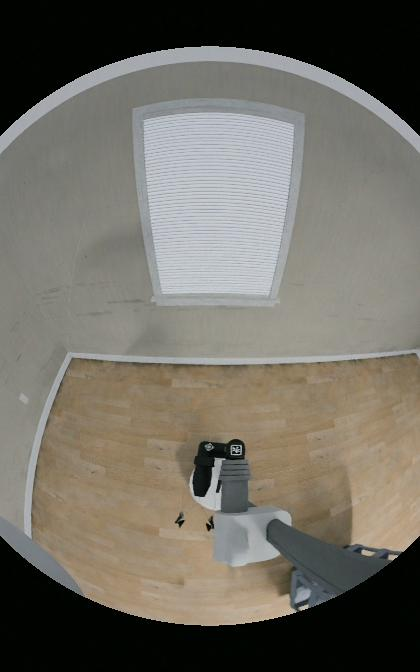

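Call:
{"method": "move", "body": {"blocking": false, "r1": {"base":{"rotate_rad":-1.571}}, "cameras": []}}

Call:
{"method": "wait", "body": {"seconds": 5, "cameras": []}}

Call:
{"method": "move", "body": {"blocking": false, "r1": {"base":{"strafe_m":-0.6},"joints":{"wrist_yaw_rad":0.0,"gripper_m":0.1}}, "cameras": []}}

Call:
{"method": "wait", "body": {"seconds": 6, "cameras": ["r1_head_camera","r1_wrist_camera"]}}

Scene clock: 604.97 s.
move: r1 moving
r1.base_odometry: x=-4.114 y=+4.032 heading=+1.008
r1.turned_by_wheels: -0.252
r1.turned_by_imu: -0.253
r1.base_tilt: forward=-1.6 right=+1.3
r1.lidar_m: 1.08 1.09 1.30 1.83 1.82 2.11 3.63 1.04 1.04 3.39 2.39 1.35
r1.base_status: rotate_rad moving
r1.joint_positions: lift_m=+0.720 arm_m=+0.000 wrist_yaw_rad=+3.089 wrist_pitch_rad=+0.002 wrist_roll_rad=+0.000 gripper_m=+0.056
r1.joint_status: not commanded
r1.measured_speeds: translate_m=-0.001 strafe_m=+0.002 rotate_rad=-0.973 lift_m=+0.000 arm_m=+0.000 wrist_yaw_rad=+0.000 wrist_pitch_rad=+0.000 wrist_roll_rad=+0.000
r1.motor_effort: lift_m=+25(25) arm_m=-4(4) wheel_0=+7(9) wheel_1=+7(8) wheel_2=+7(7)
r1.servo_current: wrist_yaw_rad=59(72) wrist_pitch_rad=39(46) wrist_roll_rad=46(65) gripper_m=39(46)
r1.hand_pose: x=-0.1125 y=+0.1024 z=+0.8971 quat_wxyz=(+0.026, -0.001, +0.000, +1.000) (m; r1's base frame)
r1.wrist_depth_mm: 136 139 - - - - - / 113 139 - - - - - / 117 139 272 - - - - / 137 162 - - - - - / - - - - - - - / - - 194 - 187 - - / - 1983 1921 153 - 1983 -
r2.base_odometry: x=-1.642 y=-1.763 heading=-2.054
r2.turned_by_wheels: +0.000
r2.turned_by_imu: +0.000
r2.base_tilt: forward=-0.7 right=+0.0
r2.lidar_m: 0.42 0.49 2.11 2.00 2.81 1.63 1.40 1.41 1.13 0.96 0.92 0.54
r2.base_status: not commanded
r2.joint_positions: lift_m=+0.760 arm_m=+0.000 wrist_yaw_rad=+0.586 wrist_pitch_rad=+0.004 wrist_roll_rad=+0.001 gripper_m=-0.024
r2.joint_status: not commanded
r2.measured_speeds: all 0
r2.motor_effort: lift_m=+16(16) arm_m=-3(4) wheel_0=+6(7) wheel_1=-4(4) wheel_2=+14(14)
r2.servo_current: wrist_yaw_rad=267(280) wrist_pitch_rad=46(46) wrist_roll_rad=46(46) gripper_m=91(104)
r2.contact_limits: translate_m 0.8
r2.hand_pose: x=+0.4595 y=+0.0867 z=+0.9371 quat_wxyz=(+0.957, +0.000, +0.002, +0.289) (m; r2's base frame)
r2.wrist_depth_mm: - - - 166 218 200 186 / - - - 164 222 200 189 / - - - 167 222 202 189 / - - - 167 223 203 190 / - - - 167 225 205 - / - - 186 168 216 206 192 / - 1863 1863 - 224 202 193
pictures: none
No camera images: "cameras" was empty.

Scene clock: 606.53 s.
earlier move: r1 done
r1.base_odometry: x=-4.113 y=+4.032 heading=-0.311
r1.turned_by_wheels: -1.319
r1.turned_by_imu: -1.326
r1.base_tilt: forward=-1.6 right=+1.3
r1.lidar_m: 3.91 1.66 1.16 1.07 1.15 1.62 1.84 1.92 2.60 3.61 1.01 1.25
r1.base_status: done
r1.joint_positions: lift_m=+0.720 arm_m=+0.000 wrist_yaw_rad=+3.089 wrist_pitch_rad=+0.002 wrist_roll_rad=+0.000 gripper_m=+0.056
r1.joint_status: not commanded
r1.measured_speeds: all 0
r1.motor_effort: lift_m=+25(25) arm_m=-4(4) wheel_0=+3(9) wheel_1=+0(10) wheel_2=+2(8)
r1.servo_current: wrist_yaw_rad=46(72) wrist_pitch_rad=46(52) wrist_roll_rad=59(65) gripper_m=46(46)
r1.hand_pose: x=-0.1125 y=+0.1024 z=+0.8971 quat_wxyz=(+0.026, -0.001, +0.000, +1.000) (m; r1's base frame)
r1.wrist_depth_mm: 136 138 - - - - - / 113 139 - - - - - / 118 139 229 - - - - / 137 161 - - - - - / - - - - - - - / - - 191 - 187 - - / - 151 182 143 - 131 -
r2.base_odometry: x=-1.642 y=-1.763 heading=-2.054
r2.turned_by_wheels: +0.000
r2.turned_by_imu: +0.000
r2.base_tilt: forward=-0.6 right=+0.1
r2.lidar_m: 0.39 0.49 2.09 2.03 2.80 1.61 1.41 1.42 1.11 0.95 0.93 0.55
r2.base_status: not commanded
r2.joint_positions: lift_m=+0.760 arm_m=+0.000 wrist_yaw_rad=+0.586 wrist_pitch_rad=+0.004 wrist_roll_rad=+0.001 gripper_m=-0.024
r2.joint_status: not commanded
r2.measured_speeds: all 0
r2.on_its_own: wrist_yaw_rad is at rest, and its servo_current (267 mA) is outside its rest range (0 to 104 mA)
r2.motor_effort: lift_m=+16(16) arm_m=-3(4) wheel_0=+6(7) wheel_1=-4(4) wheel_2=+15(15)
r2.servo_current: wrist_yaw_rad=267(280) wrist_pitch_rad=39(46) wrist_roll_rad=39(59) gripper_m=98(104)
r2.contact_limits: translate_m 0.8
r2.hand_pose: x=+0.4595 y=+0.0867 z=+0.9371 quat_wxyz=(+0.957, +0.000, +0.002, +0.289) (m; r2's base frame)
r2.wrist_depth_mm: - - - 166 218 200 187 / - - - 164 220 200 189 / - - - 167 221 203 189 / - - - 167 223 204 191 / - - - 167 224 205 - / - - 185 168 216 206 192 / - 1921 1808 - 224 202 193
wait: 1.57 of 5 s (r1 has come to rest)
pictures: none
No camera images: "cameras" was empty.

Scene clock: 607.03 s.
move: r1 moving
r1.base_odometry: x=-4.125 y=+3.998 heading=-0.311
r1.turned_by_wheels: +0.000
r1.turned_by_imu: +0.000
r1.base_tilt: forward=-1.6 right=+1.3
r1.lidar_m: 3.91 1.70 1.17 1.10 1.16 1.61 1.83 1.93 2.59 3.57 0.98 1.19
r1.base_status: strafe_m moving
r1.joint_positions: lift_m=+0.720 arm_m=+0.000 wrist_yaw_rad=+2.503 wrist_pitch_rad=+0.002 wrist_roll_rad=+0.000 gripper_m=+0.075
r1.joint_status: wrist_yaw_rad moving; gripper_m moving
r1.measured_speeds: translate_m=+0.000 strafe_m=-0.140 rotate_rad=+0.003 lift_m=+0.000 arm_m=+0.000 wrist_yaw_rad=-1.822 wrist_pitch_rad=+0.000 wrist_roll_rad=+0.000
r1.motor_effort: lift_m=+25(25) arm_m=-4(4) wheel_0=+9(11) wheel_1=-10(10) wheel_2=+0(2)
r1.servo_current: wrist_yaw_rad=104(163) wrist_pitch_rad=46(52) wrist_roll_rad=59(59) gripper_m=85(85)
r1.hand_pose: x=-0.0084 y=+0.2421 z=+0.8971 quat_wxyz=(+0.314, -0.001, +0.000, +0.949) (m; r1's base frame)
r1.wrist_depth_mm: - - - - - 1078 946 / - - - - - 1078 946 / - - - - - 1078 976 / - - - - - 1098 960 / - - - - - - - / - 1756 198 - 186 - - / - 146 - 137 - - -
r2.base_odometry: x=-1.642 y=-1.763 heading=-2.054
r2.turned_by_wheels: +0.000
r2.turned_by_imu: +0.000
r2.base_tilt: forward=-0.7 right=+0.1
r2.lidar_m: 0.38 0.47 2.11 2.02 2.79 1.64 1.40 1.42 1.13 0.94 0.93 0.55
r2.base_status: not commanded
r2.joint_positions: lift_m=+0.760 arm_m=+0.000 wrist_yaw_rad=+0.586 wrist_pitch_rad=+0.004 wrist_roll_rad=+0.001 gripper_m=-0.024
r2.joint_status: not commanded
r2.measured_speeds: all 0
r2.motor_effort: lift_m=+16(16) arm_m=-4(4) wheel_0=+6(6) wheel_1=-4(4) wheel_2=+14(14)
r2.servo_current: wrist_yaw_rad=286(286) wrist_pitch_rad=39(46) wrist_roll_rad=33(59) gripper_m=91(104)
r2.contact_limits: translate_m 0.8
r2.hand_pose: x=+0.4595 y=+0.0867 z=+0.9371 quat_wxyz=(+0.957, +0.000, +0.002, +0.289) (m; r2's base frame)
r2.wrist_depth_mm: - - - 166 218 200 186 / - - - 163 221 200 189 / - - - 166 221 202 189 / - - - 167 224 203 191 / - - - 167 225 206 - / - - 186 168 216 206 193 / - 1808 1863 - 225 202 194
pictures: none
No camera images: "cameras" was empty.

Scene clock: 609.87 s.
earlier move: r1 done
r1.base_odometry: x=-4.297 y=+3.461 heading=-0.311
r1.turned_by_wheels: +0.000
r1.turned_by_imu: -0.003
r1.base_tilt: forward=-1.6 right=+1.2
r1.lidar_m: 1.10 2.51 1.79 1.68 1.76 1.89 1.82 1.92 2.58 3.01 0.71 0.57
r1.base_status: done
r1.joint_positions: lift_m=+0.720 arm_m=+0.000 wrist_yaw_rad=+0.003 wrist_pitch_rad=+0.002 wrist_roll_rad=+0.000 gripper_m=+0.100
r1.joint_status: all done
r1.measured_speeds: all 0
r1.motor_effort: lift_m=+24(25) arm_m=-4(4) wheel_0=+1(11) wheel_1=+0(11) wheel_2=+1(2)
r1.servo_current: wrist_yaw_rad=59(163) wrist_pitch_rad=46(52) wrist_roll_rad=46(65) gripper_m=39(85)
r1.hand_pose: x=+0.4596 y=-0.0866 z=+0.8972 quat_wxyz=(+1.000, +0.000, +0.001, +0.001) (m; r1's base frame)
r1.wrist_depth_mm: - - - - - - - / - - - - - - - / - - - - - 668 609 / - - - - - 668 621 / - - - - 842 647 621 / - - 214 - 194 377 340 / - 1921 1921 145 - 357 324
r2.base_odometry: x=-1.642 y=-1.763 heading=-2.054
r2.turned_by_wheels: +0.000
r2.turned_by_imu: +0.000
r2.base_tilt: forward=-0.6 right=+0.1
r2.lidar_m: 0.39 0.48 2.10 2.00 2.77 1.63 1.41 1.42 1.14 0.96 0.92 0.56
r2.base_status: not commanded
r2.joint_positions: lift_m=+0.760 arm_m=+0.000 wrist_yaw_rad=+0.586 wrist_pitch_rad=+0.004 wrist_roll_rad=+0.001 gripper_m=-0.024
r2.joint_status: not commanded
r2.measured_speeds: all 0
r2.on_its_own: wrist_yaw_rad is at rest, and its servo_current (267 mA) is outside its rest range (0 to 104 mA)
r2.motor_effort: lift_m=+16(16) arm_m=-3(4) wheel_0=+6(6) wheel_1=-4(4) wheel_2=+14(14)
r2.servo_current: wrist_yaw_rad=267(286) wrist_pitch_rad=46(52) wrist_roll_rad=46(65) gripper_m=98(104)
r2.contact_limits: translate_m 0.8
r2.hand_pose: x=+0.4595 y=+0.0867 z=+0.9371 quat_wxyz=(+0.957, +0.000, +0.002, +0.289) (m; r2's base frame)
r2.wrist_depth_mm: - - - 166 219 200 186 / - - - 163 220 201 189 / - - - 166 222 202 190 / - - - 168 223 204 191 / - - - 167 226 205 - / - - 185 168 216 206 192 / - 1863 1863 - 225 202 193
wait: 2.83 of 6 s (r1 has come to rest)
pictures: r1_head_camera, r1_wrist_camera
Images, in order (width x height): r1_head_camera 420x560, r1_wrist_camera 616x392.

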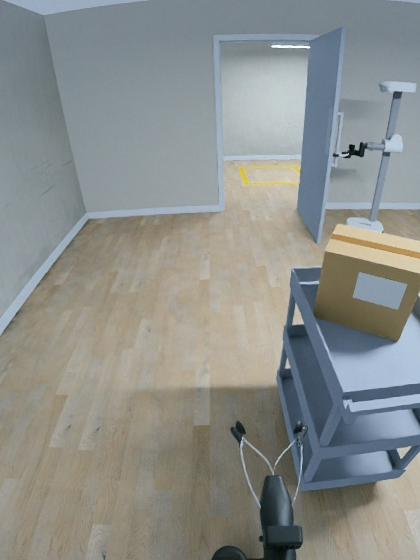

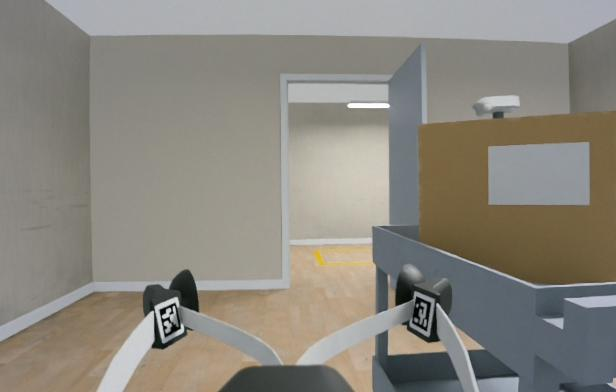

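Call:
{"method": "move", "body": {"blocking": false, "r1": {"base":{"translate_m":-0.45}}, "cameras": []}}

Call:
{"method": "wait", "body": {"seconds": 5, "cameras": []}}

Call:
{"method": "move", "body": {"blocking": false, "r1": {"base":{"strafe_m":-0.5},"joints":{"wrist_roll_rad":1.57}}, "cameras": []}}

Call:
{"method": "wait", "body": {"seconds": 6, "cameras": ["r1_head_camera","r1_wrist_camera"]}}

Scene clock: 617.43 s.
move: r1 moving
r1.base_odometry: x=-4.327 y=+3.470 heading=-0.311
r1.turned_by_wheels: +0.000
r1.turned_by_imu: -0.001
r1.base_tilt: forward=-1.6 right=+1.3
r1.lidar_m: 1.05 2.54 1.83 1.66 1.75 1.90 1.79 1.87 2.51 3.01 0.76 0.61
r1.base_status: translate_m moving
r1.joint_positions: lift_m=+0.720 arm_m=+0.000 wrist_yaw_rad=+0.003 wrist_pitch_rad=+0.002 wrist_roll_rad=+0.000 gripper_m=+0.100
r1.joint_status: not commanded
r1.measured_speeds: translate_m=-0.120 strafe_m=+0.000 rotate_rad=-0.002 lift_m=+0.000 arm_m=+0.000 wrist_yaw_rad=+0.000 wrist_pitch_rad=+0.000 wrist_roll_rad=+0.000
r1.motor_effort: lift_m=+24(24) arm_m=-4(4) wheel_0=-6(7) wheel_1=-7(8) wheel_2=+8(10)
r1.servo_current: wrist_yaw_rad=46(59) wrist_pitch_rad=33(52) wrist_roll_rad=33(52) gripper_m=39(46)
r1.hand_pose: x=+0.4596 y=-0.0866 z=+0.8972 quat_wxyz=(+1.000, +0.000, +0.001, +0.001) (m; r1's base frame)
r1.wrist_depth_mm: - - - - - - - / - - - - - - - / - - - - - 691 634 / - - - - - 683 640 / - - - - 866 668 640 / - - 214 - 194 387 - / - 1983 1983 144 976 135 330
r2.base_odometry: x=-1.642 y=-1.763 heading=-2.054
r2.turned_by_wheels: +0.000
r2.turned_by_imu: +0.000
r2.base_tilt: forward=-0.7 right=+0.1
r2.lidar_m: 0.40 0.48 2.09 2.02 2.77 1.64 1.39 1.37 1.14 0.95 0.93 0.55
r2.base_status: not commanded
r2.joint_positions: lift_m=+0.760 arm_m=+0.000 wrist_yaw_rad=+0.586 wrist_pitch_rad=+0.004 wrist_roll_rad=+0.001 gripper_m=-0.024
r2.joint_status: not commanded
r2.measured_speeds: all 0
r2.motor_effort: lift_m=+16(16) arm_m=-3(4) wheel_0=+6(6) wheel_1=-3(4) wheel_2=+14(14)
r2.servo_current: wrist_yaw_rad=273(286) wrist_pitch_rad=46(46) wrist_roll_rad=39(59) gripper_m=91(104)
r2.contact_limits: translate_m 0.8
r2.hand_pose: x=+0.4595 y=+0.0867 z=+0.9371 quat_wxyz=(+0.957, +0.000, +0.002, +0.289) (m; r2's base frame)
r2.wrist_depth_mm: - - - 166 218 200 186 / - - - 164 220 201 189 / - - - 167 222 202 189 / - - - 167 223 202 191 / - - - 167 226 204 - / - - 185 168 217 206 192 / - 1863 1863 - 225 202 193
pictures: none
No camera images: "cameras" was empty.

Scene clock: 619.93 s.
earlier move: r1 done
r1.base_odometry: x=-4.725 y=+3.599 heading=-0.311
r1.turned_by_wheels: +0.000
r1.turned_by_imu: -0.001
r1.base_tilt: forward=-1.6 right=+1.3
r1.lidar_m: 1.18 2.50 1.76 1.68 1.75 1.45 1.37 1.41 1.94 3.02 3.13 0.97
r1.base_status: done
r1.joint_positions: lift_m=+0.720 arm_m=+0.000 wrist_yaw_rad=+0.003 wrist_pitch_rad=+0.002 wrist_roll_rad=+0.000 gripper_m=+0.100
r1.joint_status: not commanded
r1.measured_speeds: all 0
r1.motor_effort: lift_m=+24(24) arm_m=-4(4) wheel_0=-3(9) wheel_1=-2(9) wheel_2=-2(10)
r1.servo_current: wrist_yaw_rad=33(65) wrist_pitch_rad=46(52) wrist_roll_rad=59(65) gripper_m=46(52)
r1.hand_pose: x=+0.4596 y=-0.0866 z=+0.8972 quat_wxyz=(+1.000, +0.000, +0.001, +0.001) (m; r1's base frame)
r1.wrist_depth_mm: - - - - - - - / - - - - - - - / - - - - - - - / - - - - 1098 1078 - / - - - - 1078 - - / - - 215 - 193 - - / - 1921 1983 145 - - -
r2.base_odometry: x=-1.642 y=-1.763 heading=-2.054
r2.turned_by_wheels: +0.000
r2.turned_by_imu: +0.000
r2.base_tilt: forward=-0.7 right=+0.1
r2.lidar_m: 0.39 0.48 2.09 2.01 2.75 1.65 1.40 1.39 1.11 0.96 0.91 0.55
r2.base_status: not commanded
r2.joint_positions: lift_m=+0.760 arm_m=+0.000 wrist_yaw_rad=+0.586 wrist_pitch_rad=+0.004 wrist_roll_rad=+0.001 gripper_m=-0.024
r2.joint_status: not commanded
r2.measured_speeds: all 0
r2.on_its_own: wrist_yaw_rad is at rest, and its servo_current (267 mA) is outside its rest range (0 to 104 mA)
r2.motor_effort: lift_m=+16(16) arm_m=-3(4) wheel_0=+6(7) wheel_1=-3(4) wheel_2=+14(14)
r2.servo_current: wrist_yaw_rad=267(286) wrist_pitch_rad=46(52) wrist_roll_rad=52(59) gripper_m=104(104)
r2.contact_limits: translate_m 0.8
r2.hand_pose: x=+0.4595 y=+0.0867 z=+0.9371 quat_wxyz=(+0.957, +0.000, +0.002, +0.289) (m; r2's base frame)
r2.wrist_depth_mm: - - - 166 219 200 187 / - - - 163 221 201 189 / - - - 167 221 203 190 / - - - 167 223 204 191 / - - - 167 225 206 - / - - 186 167 217 206 192 / - 1921 1921 - 225 202 194
wait: 2.50 of 5 s (r1 has come to rest)
pictures: none
No camera images: "cameras" was empty.

Scene clock: 620.43 s.
move: r1 moving
r1.base_odometry: x=-4.736 y=+3.564 heading=-0.311
r1.turned_by_wheels: +0.000
r1.turned_by_imu: +0.000
r1.base_tilt: forward=-1.6 right=+1.3
r1.lidar_m: 1.04 2.57 1.83 1.71 1.81 1.45 1.36 1.42 1.95 2.99 3.07 0.99
r1.base_status: strafe_m moving
r1.joint_positions: lift_m=+0.720 arm_m=+0.000 wrist_yaw_rad=+0.003 wrist_pitch_rad=+0.002 wrist_roll_rad=+0.580 gripper_m=+0.100
r1.joint_status: wrist_roll_rad moving
r1.measured_speeds: translate_m=+0.001 strafe_m=-0.141 rotate_rad=-0.006 lift_m=+0.000 arm_m=+0.000 wrist_yaw_rad=+0.000 wrist_pitch_rad=+0.000 wrist_roll_rad=+1.818
r1.motor_effort: lift_m=+24(24) arm_m=-4(4) wheel_0=+8(10) wheel_1=-8(9) wheel_2=+1(1)
r1.servo_current: wrist_yaw_rad=46(65) wrist_pitch_rad=46(52) wrist_roll_rad=78(117) gripper_m=39(46)
r1.hand_pose: x=+0.4596 y=-0.0866 z=+0.8972 quat_wxyz=(+0.958, +0.286, +0.001, +0.001) (m; r1's base frame)
r1.wrist_depth_mm: - - - - - - - / - - - - 1098 - - / - - - - 1078 1008 - / - - - - 1118 - - / - - - - - - - / - - 214 - 198 - 798 / - - - 144 1808 136 -
r2.base_odometry: x=-1.642 y=-1.763 heading=-2.054
r2.turned_by_wheels: +0.000
r2.turned_by_imu: +0.000
r2.base_tilt: forward=-0.6 right=+0.0
r2.lidar_m: 0.39 0.45 2.10 2.01 2.76 1.62 1.41 1.40 1.12 0.96 0.91 0.56
r2.base_status: not commanded
r2.joint_positions: lift_m=+0.760 arm_m=+0.000 wrist_yaw_rad=+0.586 wrist_pitch_rad=+0.004 wrist_roll_rad=+0.001 gripper_m=-0.024
r2.joint_status: not commanded
r2.measured_speeds: all 0
r2.motor_effort: lift_m=+16(16) arm_m=-3(4) wheel_0=+6(6) wheel_1=-3(4) wheel_2=+14(14)
r2.servo_current: wrist_yaw_rad=267(280) wrist_pitch_rad=39(46) wrist_roll_rad=52(52) gripper_m=104(104)
r2.contact_limits: translate_m 0.8
r2.hand_pose: x=+0.4595 y=+0.0867 z=+0.9371 quat_wxyz=(+0.957, +0.000, +0.002, +0.289) (m; r2's base frame)
r2.wrist_depth_mm: - - - 165 218 200 186 / - - - 164 220 200 189 / - - - 167 222 202 190 / - - - 167 223 204 190 / - - - 167 225 205 - / - - 186 168 216 206 192 / - 1863 1863 - 225 202 193
pictures: none
No camera images: "cameras" was empty.

Scene clock: 622.93 s.
earlier move: r1 done
r1.base_odometry: x=-4.878 y=+3.123 heading=-0.311
r1.turned_by_wheels: +0.000
r1.turned_by_imu: -0.002
r1.base_tilt: forward=-1.6 right=+1.2
r1.lidar_m: 0.92 3.22 2.28 2.15 2.02 1.45 1.37 1.43 1.93 2.52 2.60 1.01
r1.base_status: done
r1.joint_positions: lift_m=+0.720 arm_m=+0.000 wrist_yaw_rad=+0.003 wrist_pitch_rad=+0.002 wrist_roll_rad=+1.568 gripper_m=+0.100
r1.joint_status: all done
r1.measured_speeds: all 0
r1.motor_effort: lift_m=+24(24) arm_m=-4(4) wheel_0=+1(12) wheel_1=-1(11) wheel_2=+0(2)
r1.servo_current: wrist_yaw_rad=39(65) wrist_pitch_rad=39(52) wrist_roll_rad=52(117) gripper_m=46(52)
r1.hand_pose: x=+0.4596 y=-0.0866 z=+0.8972 quat_wxyz=(+0.708, +0.706, +0.002, +0.000) (m; r1's base frame)
r1.wrist_depth_mm: - - - - - 1808 1229 / - - - - - 1808 1255 / - - - - - 1576 1281 / - - - 1060 - 798 - / - - - 1025 - 798 - / - - 215 1118 193 798 - / - - - 144 - 1921 1308
r2.base_odometry: x=-1.642 y=-1.763 heading=-2.054
r2.turned_by_wheels: +0.000
r2.turned_by_imu: +0.000
r2.base_tilt: forward=-0.7 right=+0.1
r2.lidar_m: 0.39 0.47 2.07 1.99 2.80 1.62 1.39 1.41 1.11 0.96 0.92 0.55
r2.base_status: not commanded
r2.joint_positions: lift_m=+0.760 arm_m=+0.000 wrist_yaw_rad=+0.586 wrist_pitch_rad=+0.004 wrist_roll_rad=+0.001 gripper_m=-0.024
r2.joint_status: not commanded
r2.measured_speeds: all 0
r2.on_its_own: wrist_yaw_rad is at rest, and its servo_current (273 mA) is outside its rest range (0 to 104 mA)
r2.motor_effort: lift_m=+16(16) arm_m=-3(4) wheel_0=+6(6) wheel_1=-3(4) wheel_2=+14(14)
r2.servo_current: wrist_yaw_rad=273(286) wrist_pitch_rad=39(46) wrist_roll_rad=39(59) gripper_m=91(104)
r2.contact_limits: translate_m 0.8
r2.hand_pose: x=+0.4595 y=+0.0867 z=+0.9371 quat_wxyz=(+0.957, +0.000, +0.002, +0.289) (m; r2's base frame)
r2.wrist_depth_mm: - - - 166 219 200 186 / - - - 163 221 201 189 / - - - 167 221 203 189 / - - - 167 224 204 191 / - - - 168 225 206 - / - - 186 168 217 206 193 / - 1863 1863 - 224 201 194
wait: 2.50 of 6 s (r1 has come to rest)
pictures: r1_head_camera, r1_wrist_camera
Images, in order (width x height): r1_head_camera 420x560, r1_wrist_camera 616x392.

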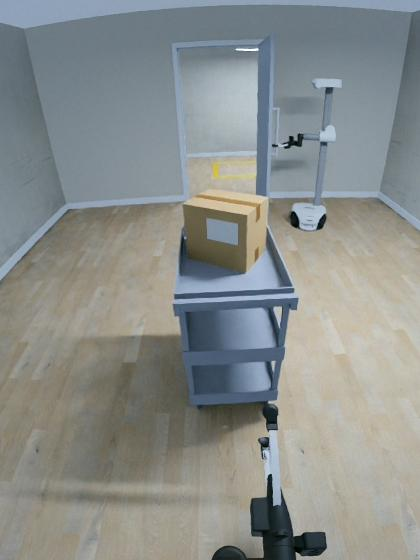

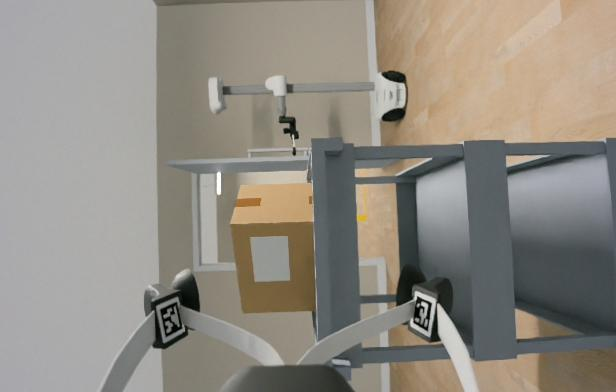

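Call:
{"method": "move", "body": {"blocking": false, "r1": {"base":{"translate_m":0.36,"strafe_m":0.12},"joints":{"lift_m":0.683}}, "cameras": []}}

Call:
{"method": "wait", "body": {"seconds": 5, "cameras": ["r1_wrist_camera"]}}

Scene clock: 648.43 s.
move: r1 moving
r1.base_odometry: x=-4.845 y=+3.123 heading=-0.311
r1.turned_by_wheels: +0.000
r1.turned_by_imu: +0.000
r1.base_tilt: forward=-1.6 right=+1.3
r1.lidar_m: 0.88 3.24 2.25 2.15 2.08 1.47 1.38 1.45 1.98 2.53 2.60 0.96
r1.base_status: translate_m moving; strafe_m moving
r1.joint_positions: lift_m=+0.689 arm_m=+0.000 wrist_yaw_rad=+0.003 wrist_pitch_rad=+0.002 wrist_roll_rad=+1.568 gripper_m=+0.100
r1.joint_status: lift_m moving
r1.measured_speeds: translate_m=+0.120 strafe_m=+0.041 rotate_rad=-0.002 lift_m=-0.065 arm_m=+0.000 wrist_yaw_rad=+0.000 wrist_pitch_rad=+0.000 wrist_roll_rad=+0.000
r1.motor_effort: lift_m=+11(22) arm_m=-4(4) wheel_0=+4(5) wheel_1=+8(9) wheel_2=-8(9)
r1.servo_current: wrist_yaw_rad=59(72) wrist_pitch_rad=46(46) wrist_roll_rad=52(65) gripper_m=46(46)
r1.hand_pose: x=+0.4596 y=-0.0866 z=+0.8671 quat_wxyz=(+0.708, +0.706, +0.002, +0.000) (m; r1's base frame)
r1.wrist_depth_mm: - - - - - 1756 1182 / - - - - - 1756 1229 / - - - - - 1537 1255 / - - - 1078 - 778 - / - - - 976 - 778 - / - - 216 1098 193 759 - / - - - 144 - 1499 1255
r2.base_odometry: x=-1.642 y=-1.763 heading=-2.054
r2.turned_by_wheels: +0.000
r2.turned_by_imu: +0.000
r2.base_tilt: forward=-0.7 right=+0.0
r2.lidar_m: 0.39 0.46 2.11 2.02 2.79 1.63 1.39 1.40 1.14 0.96 0.93 0.54
r2.base_status: not commanded
r2.joint_positions: lift_m=+0.760 arm_m=+0.000 wrist_yaw_rad=+0.586 wrist_pitch_rad=+0.004 wrist_roll_rad=+0.001 gripper_m=-0.024
r2.joint_status: not commanded
r2.measured_speeds: all 0
r2.motor_effort: lift_m=+16(16) arm_m=-3(4) wheel_0=+6(6) wheel_1=-4(4) wheel_2=+14(14)
r2.servo_current: wrist_yaw_rad=273(280) wrist_pitch_rad=46(46) wrist_roll_rad=59(59) gripper_m=98(104)
r2.contact_limits: translate_m 0.8
r2.hand_pose: x=+0.4595 y=+0.0867 z=+0.9371 quat_wxyz=(+0.957, +0.000, +0.002, +0.289) (m; r2's base frame)
r2.wrist_depth_mm: - - - 166 219 200 186 / - - - 163 222 202 189 / - - - 167 222 202 189 / - - - 168 224 204 190 / - - - 168 226 205 - / - - 186 167 216 206 193 / - 1863 1863 - 225 201 194
pictures: none
No camera images: "cameras" was empty.

Scene clock: 650.63 s.
earlier move: r1 done
r1.base_odometry: x=-4.499 y=+3.127 heading=-0.311
r1.turned_by_wheels: +0.000
r1.turned_by_imu: +0.001
r1.base_tilt: forward=-1.6 right=+1.3
r1.lidar_m: 0.57 3.09 2.20 2.05 2.16 1.81 1.72 1.81 2.44 2.61 2.69 0.61
r1.base_status: done
r1.joint_positions: lift_m=+0.683 arm_m=+0.000 wrist_yaw_rad=+0.003 wrist_pitch_rad=+0.002 wrist_roll_rad=+1.568 gripper_m=+0.100
r1.joint_status: all done
r1.measured_speeds: all 0
r1.motor_effort: lift_m=+13(22) arm_m=-4(4) wheel_0=+2(7) wheel_1=+1(9) wheel_2=+2(10)
r1.servo_current: wrist_yaw_rad=59(78) wrist_pitch_rad=46(52) wrist_roll_rad=52(65) gripper_m=46(52)
r1.hand_pose: x=+0.4595 y=-0.0867 z=+0.8611 quat_wxyz=(+0.708, +0.706, +0.002, +0.000) (m; r1's base frame)
r1.wrist_depth_mm: - - - 442 466 1618 - / - - - - - - - / - - 699 647 - - - / - - 691 668 - - - / - - 750 732 424 - - / - - 214 798 193 - - / - - - 144 427 430 436
r2.base_odometry: x=-1.642 y=-1.763 heading=-2.054
r2.turned_by_wheels: +0.000
r2.turned_by_imu: +0.000
r2.base_tilt: forward=-0.7 right=+0.0
r2.lidar_m: 0.37 0.48 2.10 2.00 2.80 1.63 1.41 1.40 1.11 0.95 0.90 0.56
r2.base_status: not commanded
r2.joint_positions: lift_m=+0.760 arm_m=+0.000 wrist_yaw_rad=+0.586 wrist_pitch_rad=+0.004 wrist_roll_rad=+0.001 gripper_m=-0.024
r2.joint_status: not commanded
r2.measured_speeds: all 0
r2.on_its_own: wrist_yaw_rad is at rest, and its servo_current (260 mA) is outside its rest range (0 to 104 mA)
r2.motor_effort: lift_m=+16(16) arm_m=-4(4) wheel_0=+6(6) wheel_1=-3(4) wheel_2=+14(14)
r2.servo_current: wrist_yaw_rad=260(286) wrist_pitch_rad=52(52) wrist_roll_rad=46(59) gripper_m=98(104)
r2.contact_limits: translate_m 0.8
r2.hand_pose: x=+0.4595 y=+0.0867 z=+0.9371 quat_wxyz=(+0.957, +0.000, +0.002, +0.289) (m; r2's base frame)
r2.wrist_depth_mm: - - - 165 218 200 186 / - - - 163 220 200 188 / - - - 167 222 203 190 / - - - 167 224 204 190 / - - - 168 225 206 - / - - 185 168 217 206 193 / - 1863 1863 - 224 201 193
wait: 2.20 of 5 s (r1 has come to rest)
pictures: r1_wrist_camera
Images, in order (width x height): r1_wrist_camera 616x392.

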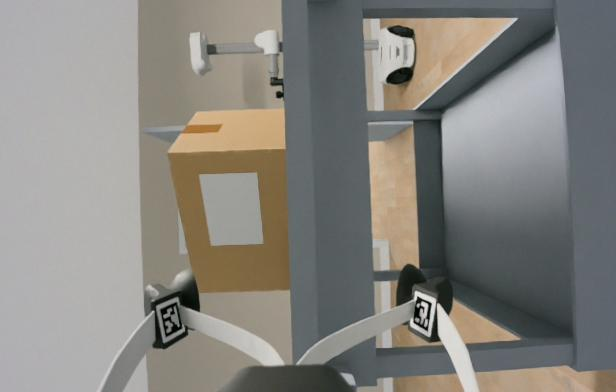

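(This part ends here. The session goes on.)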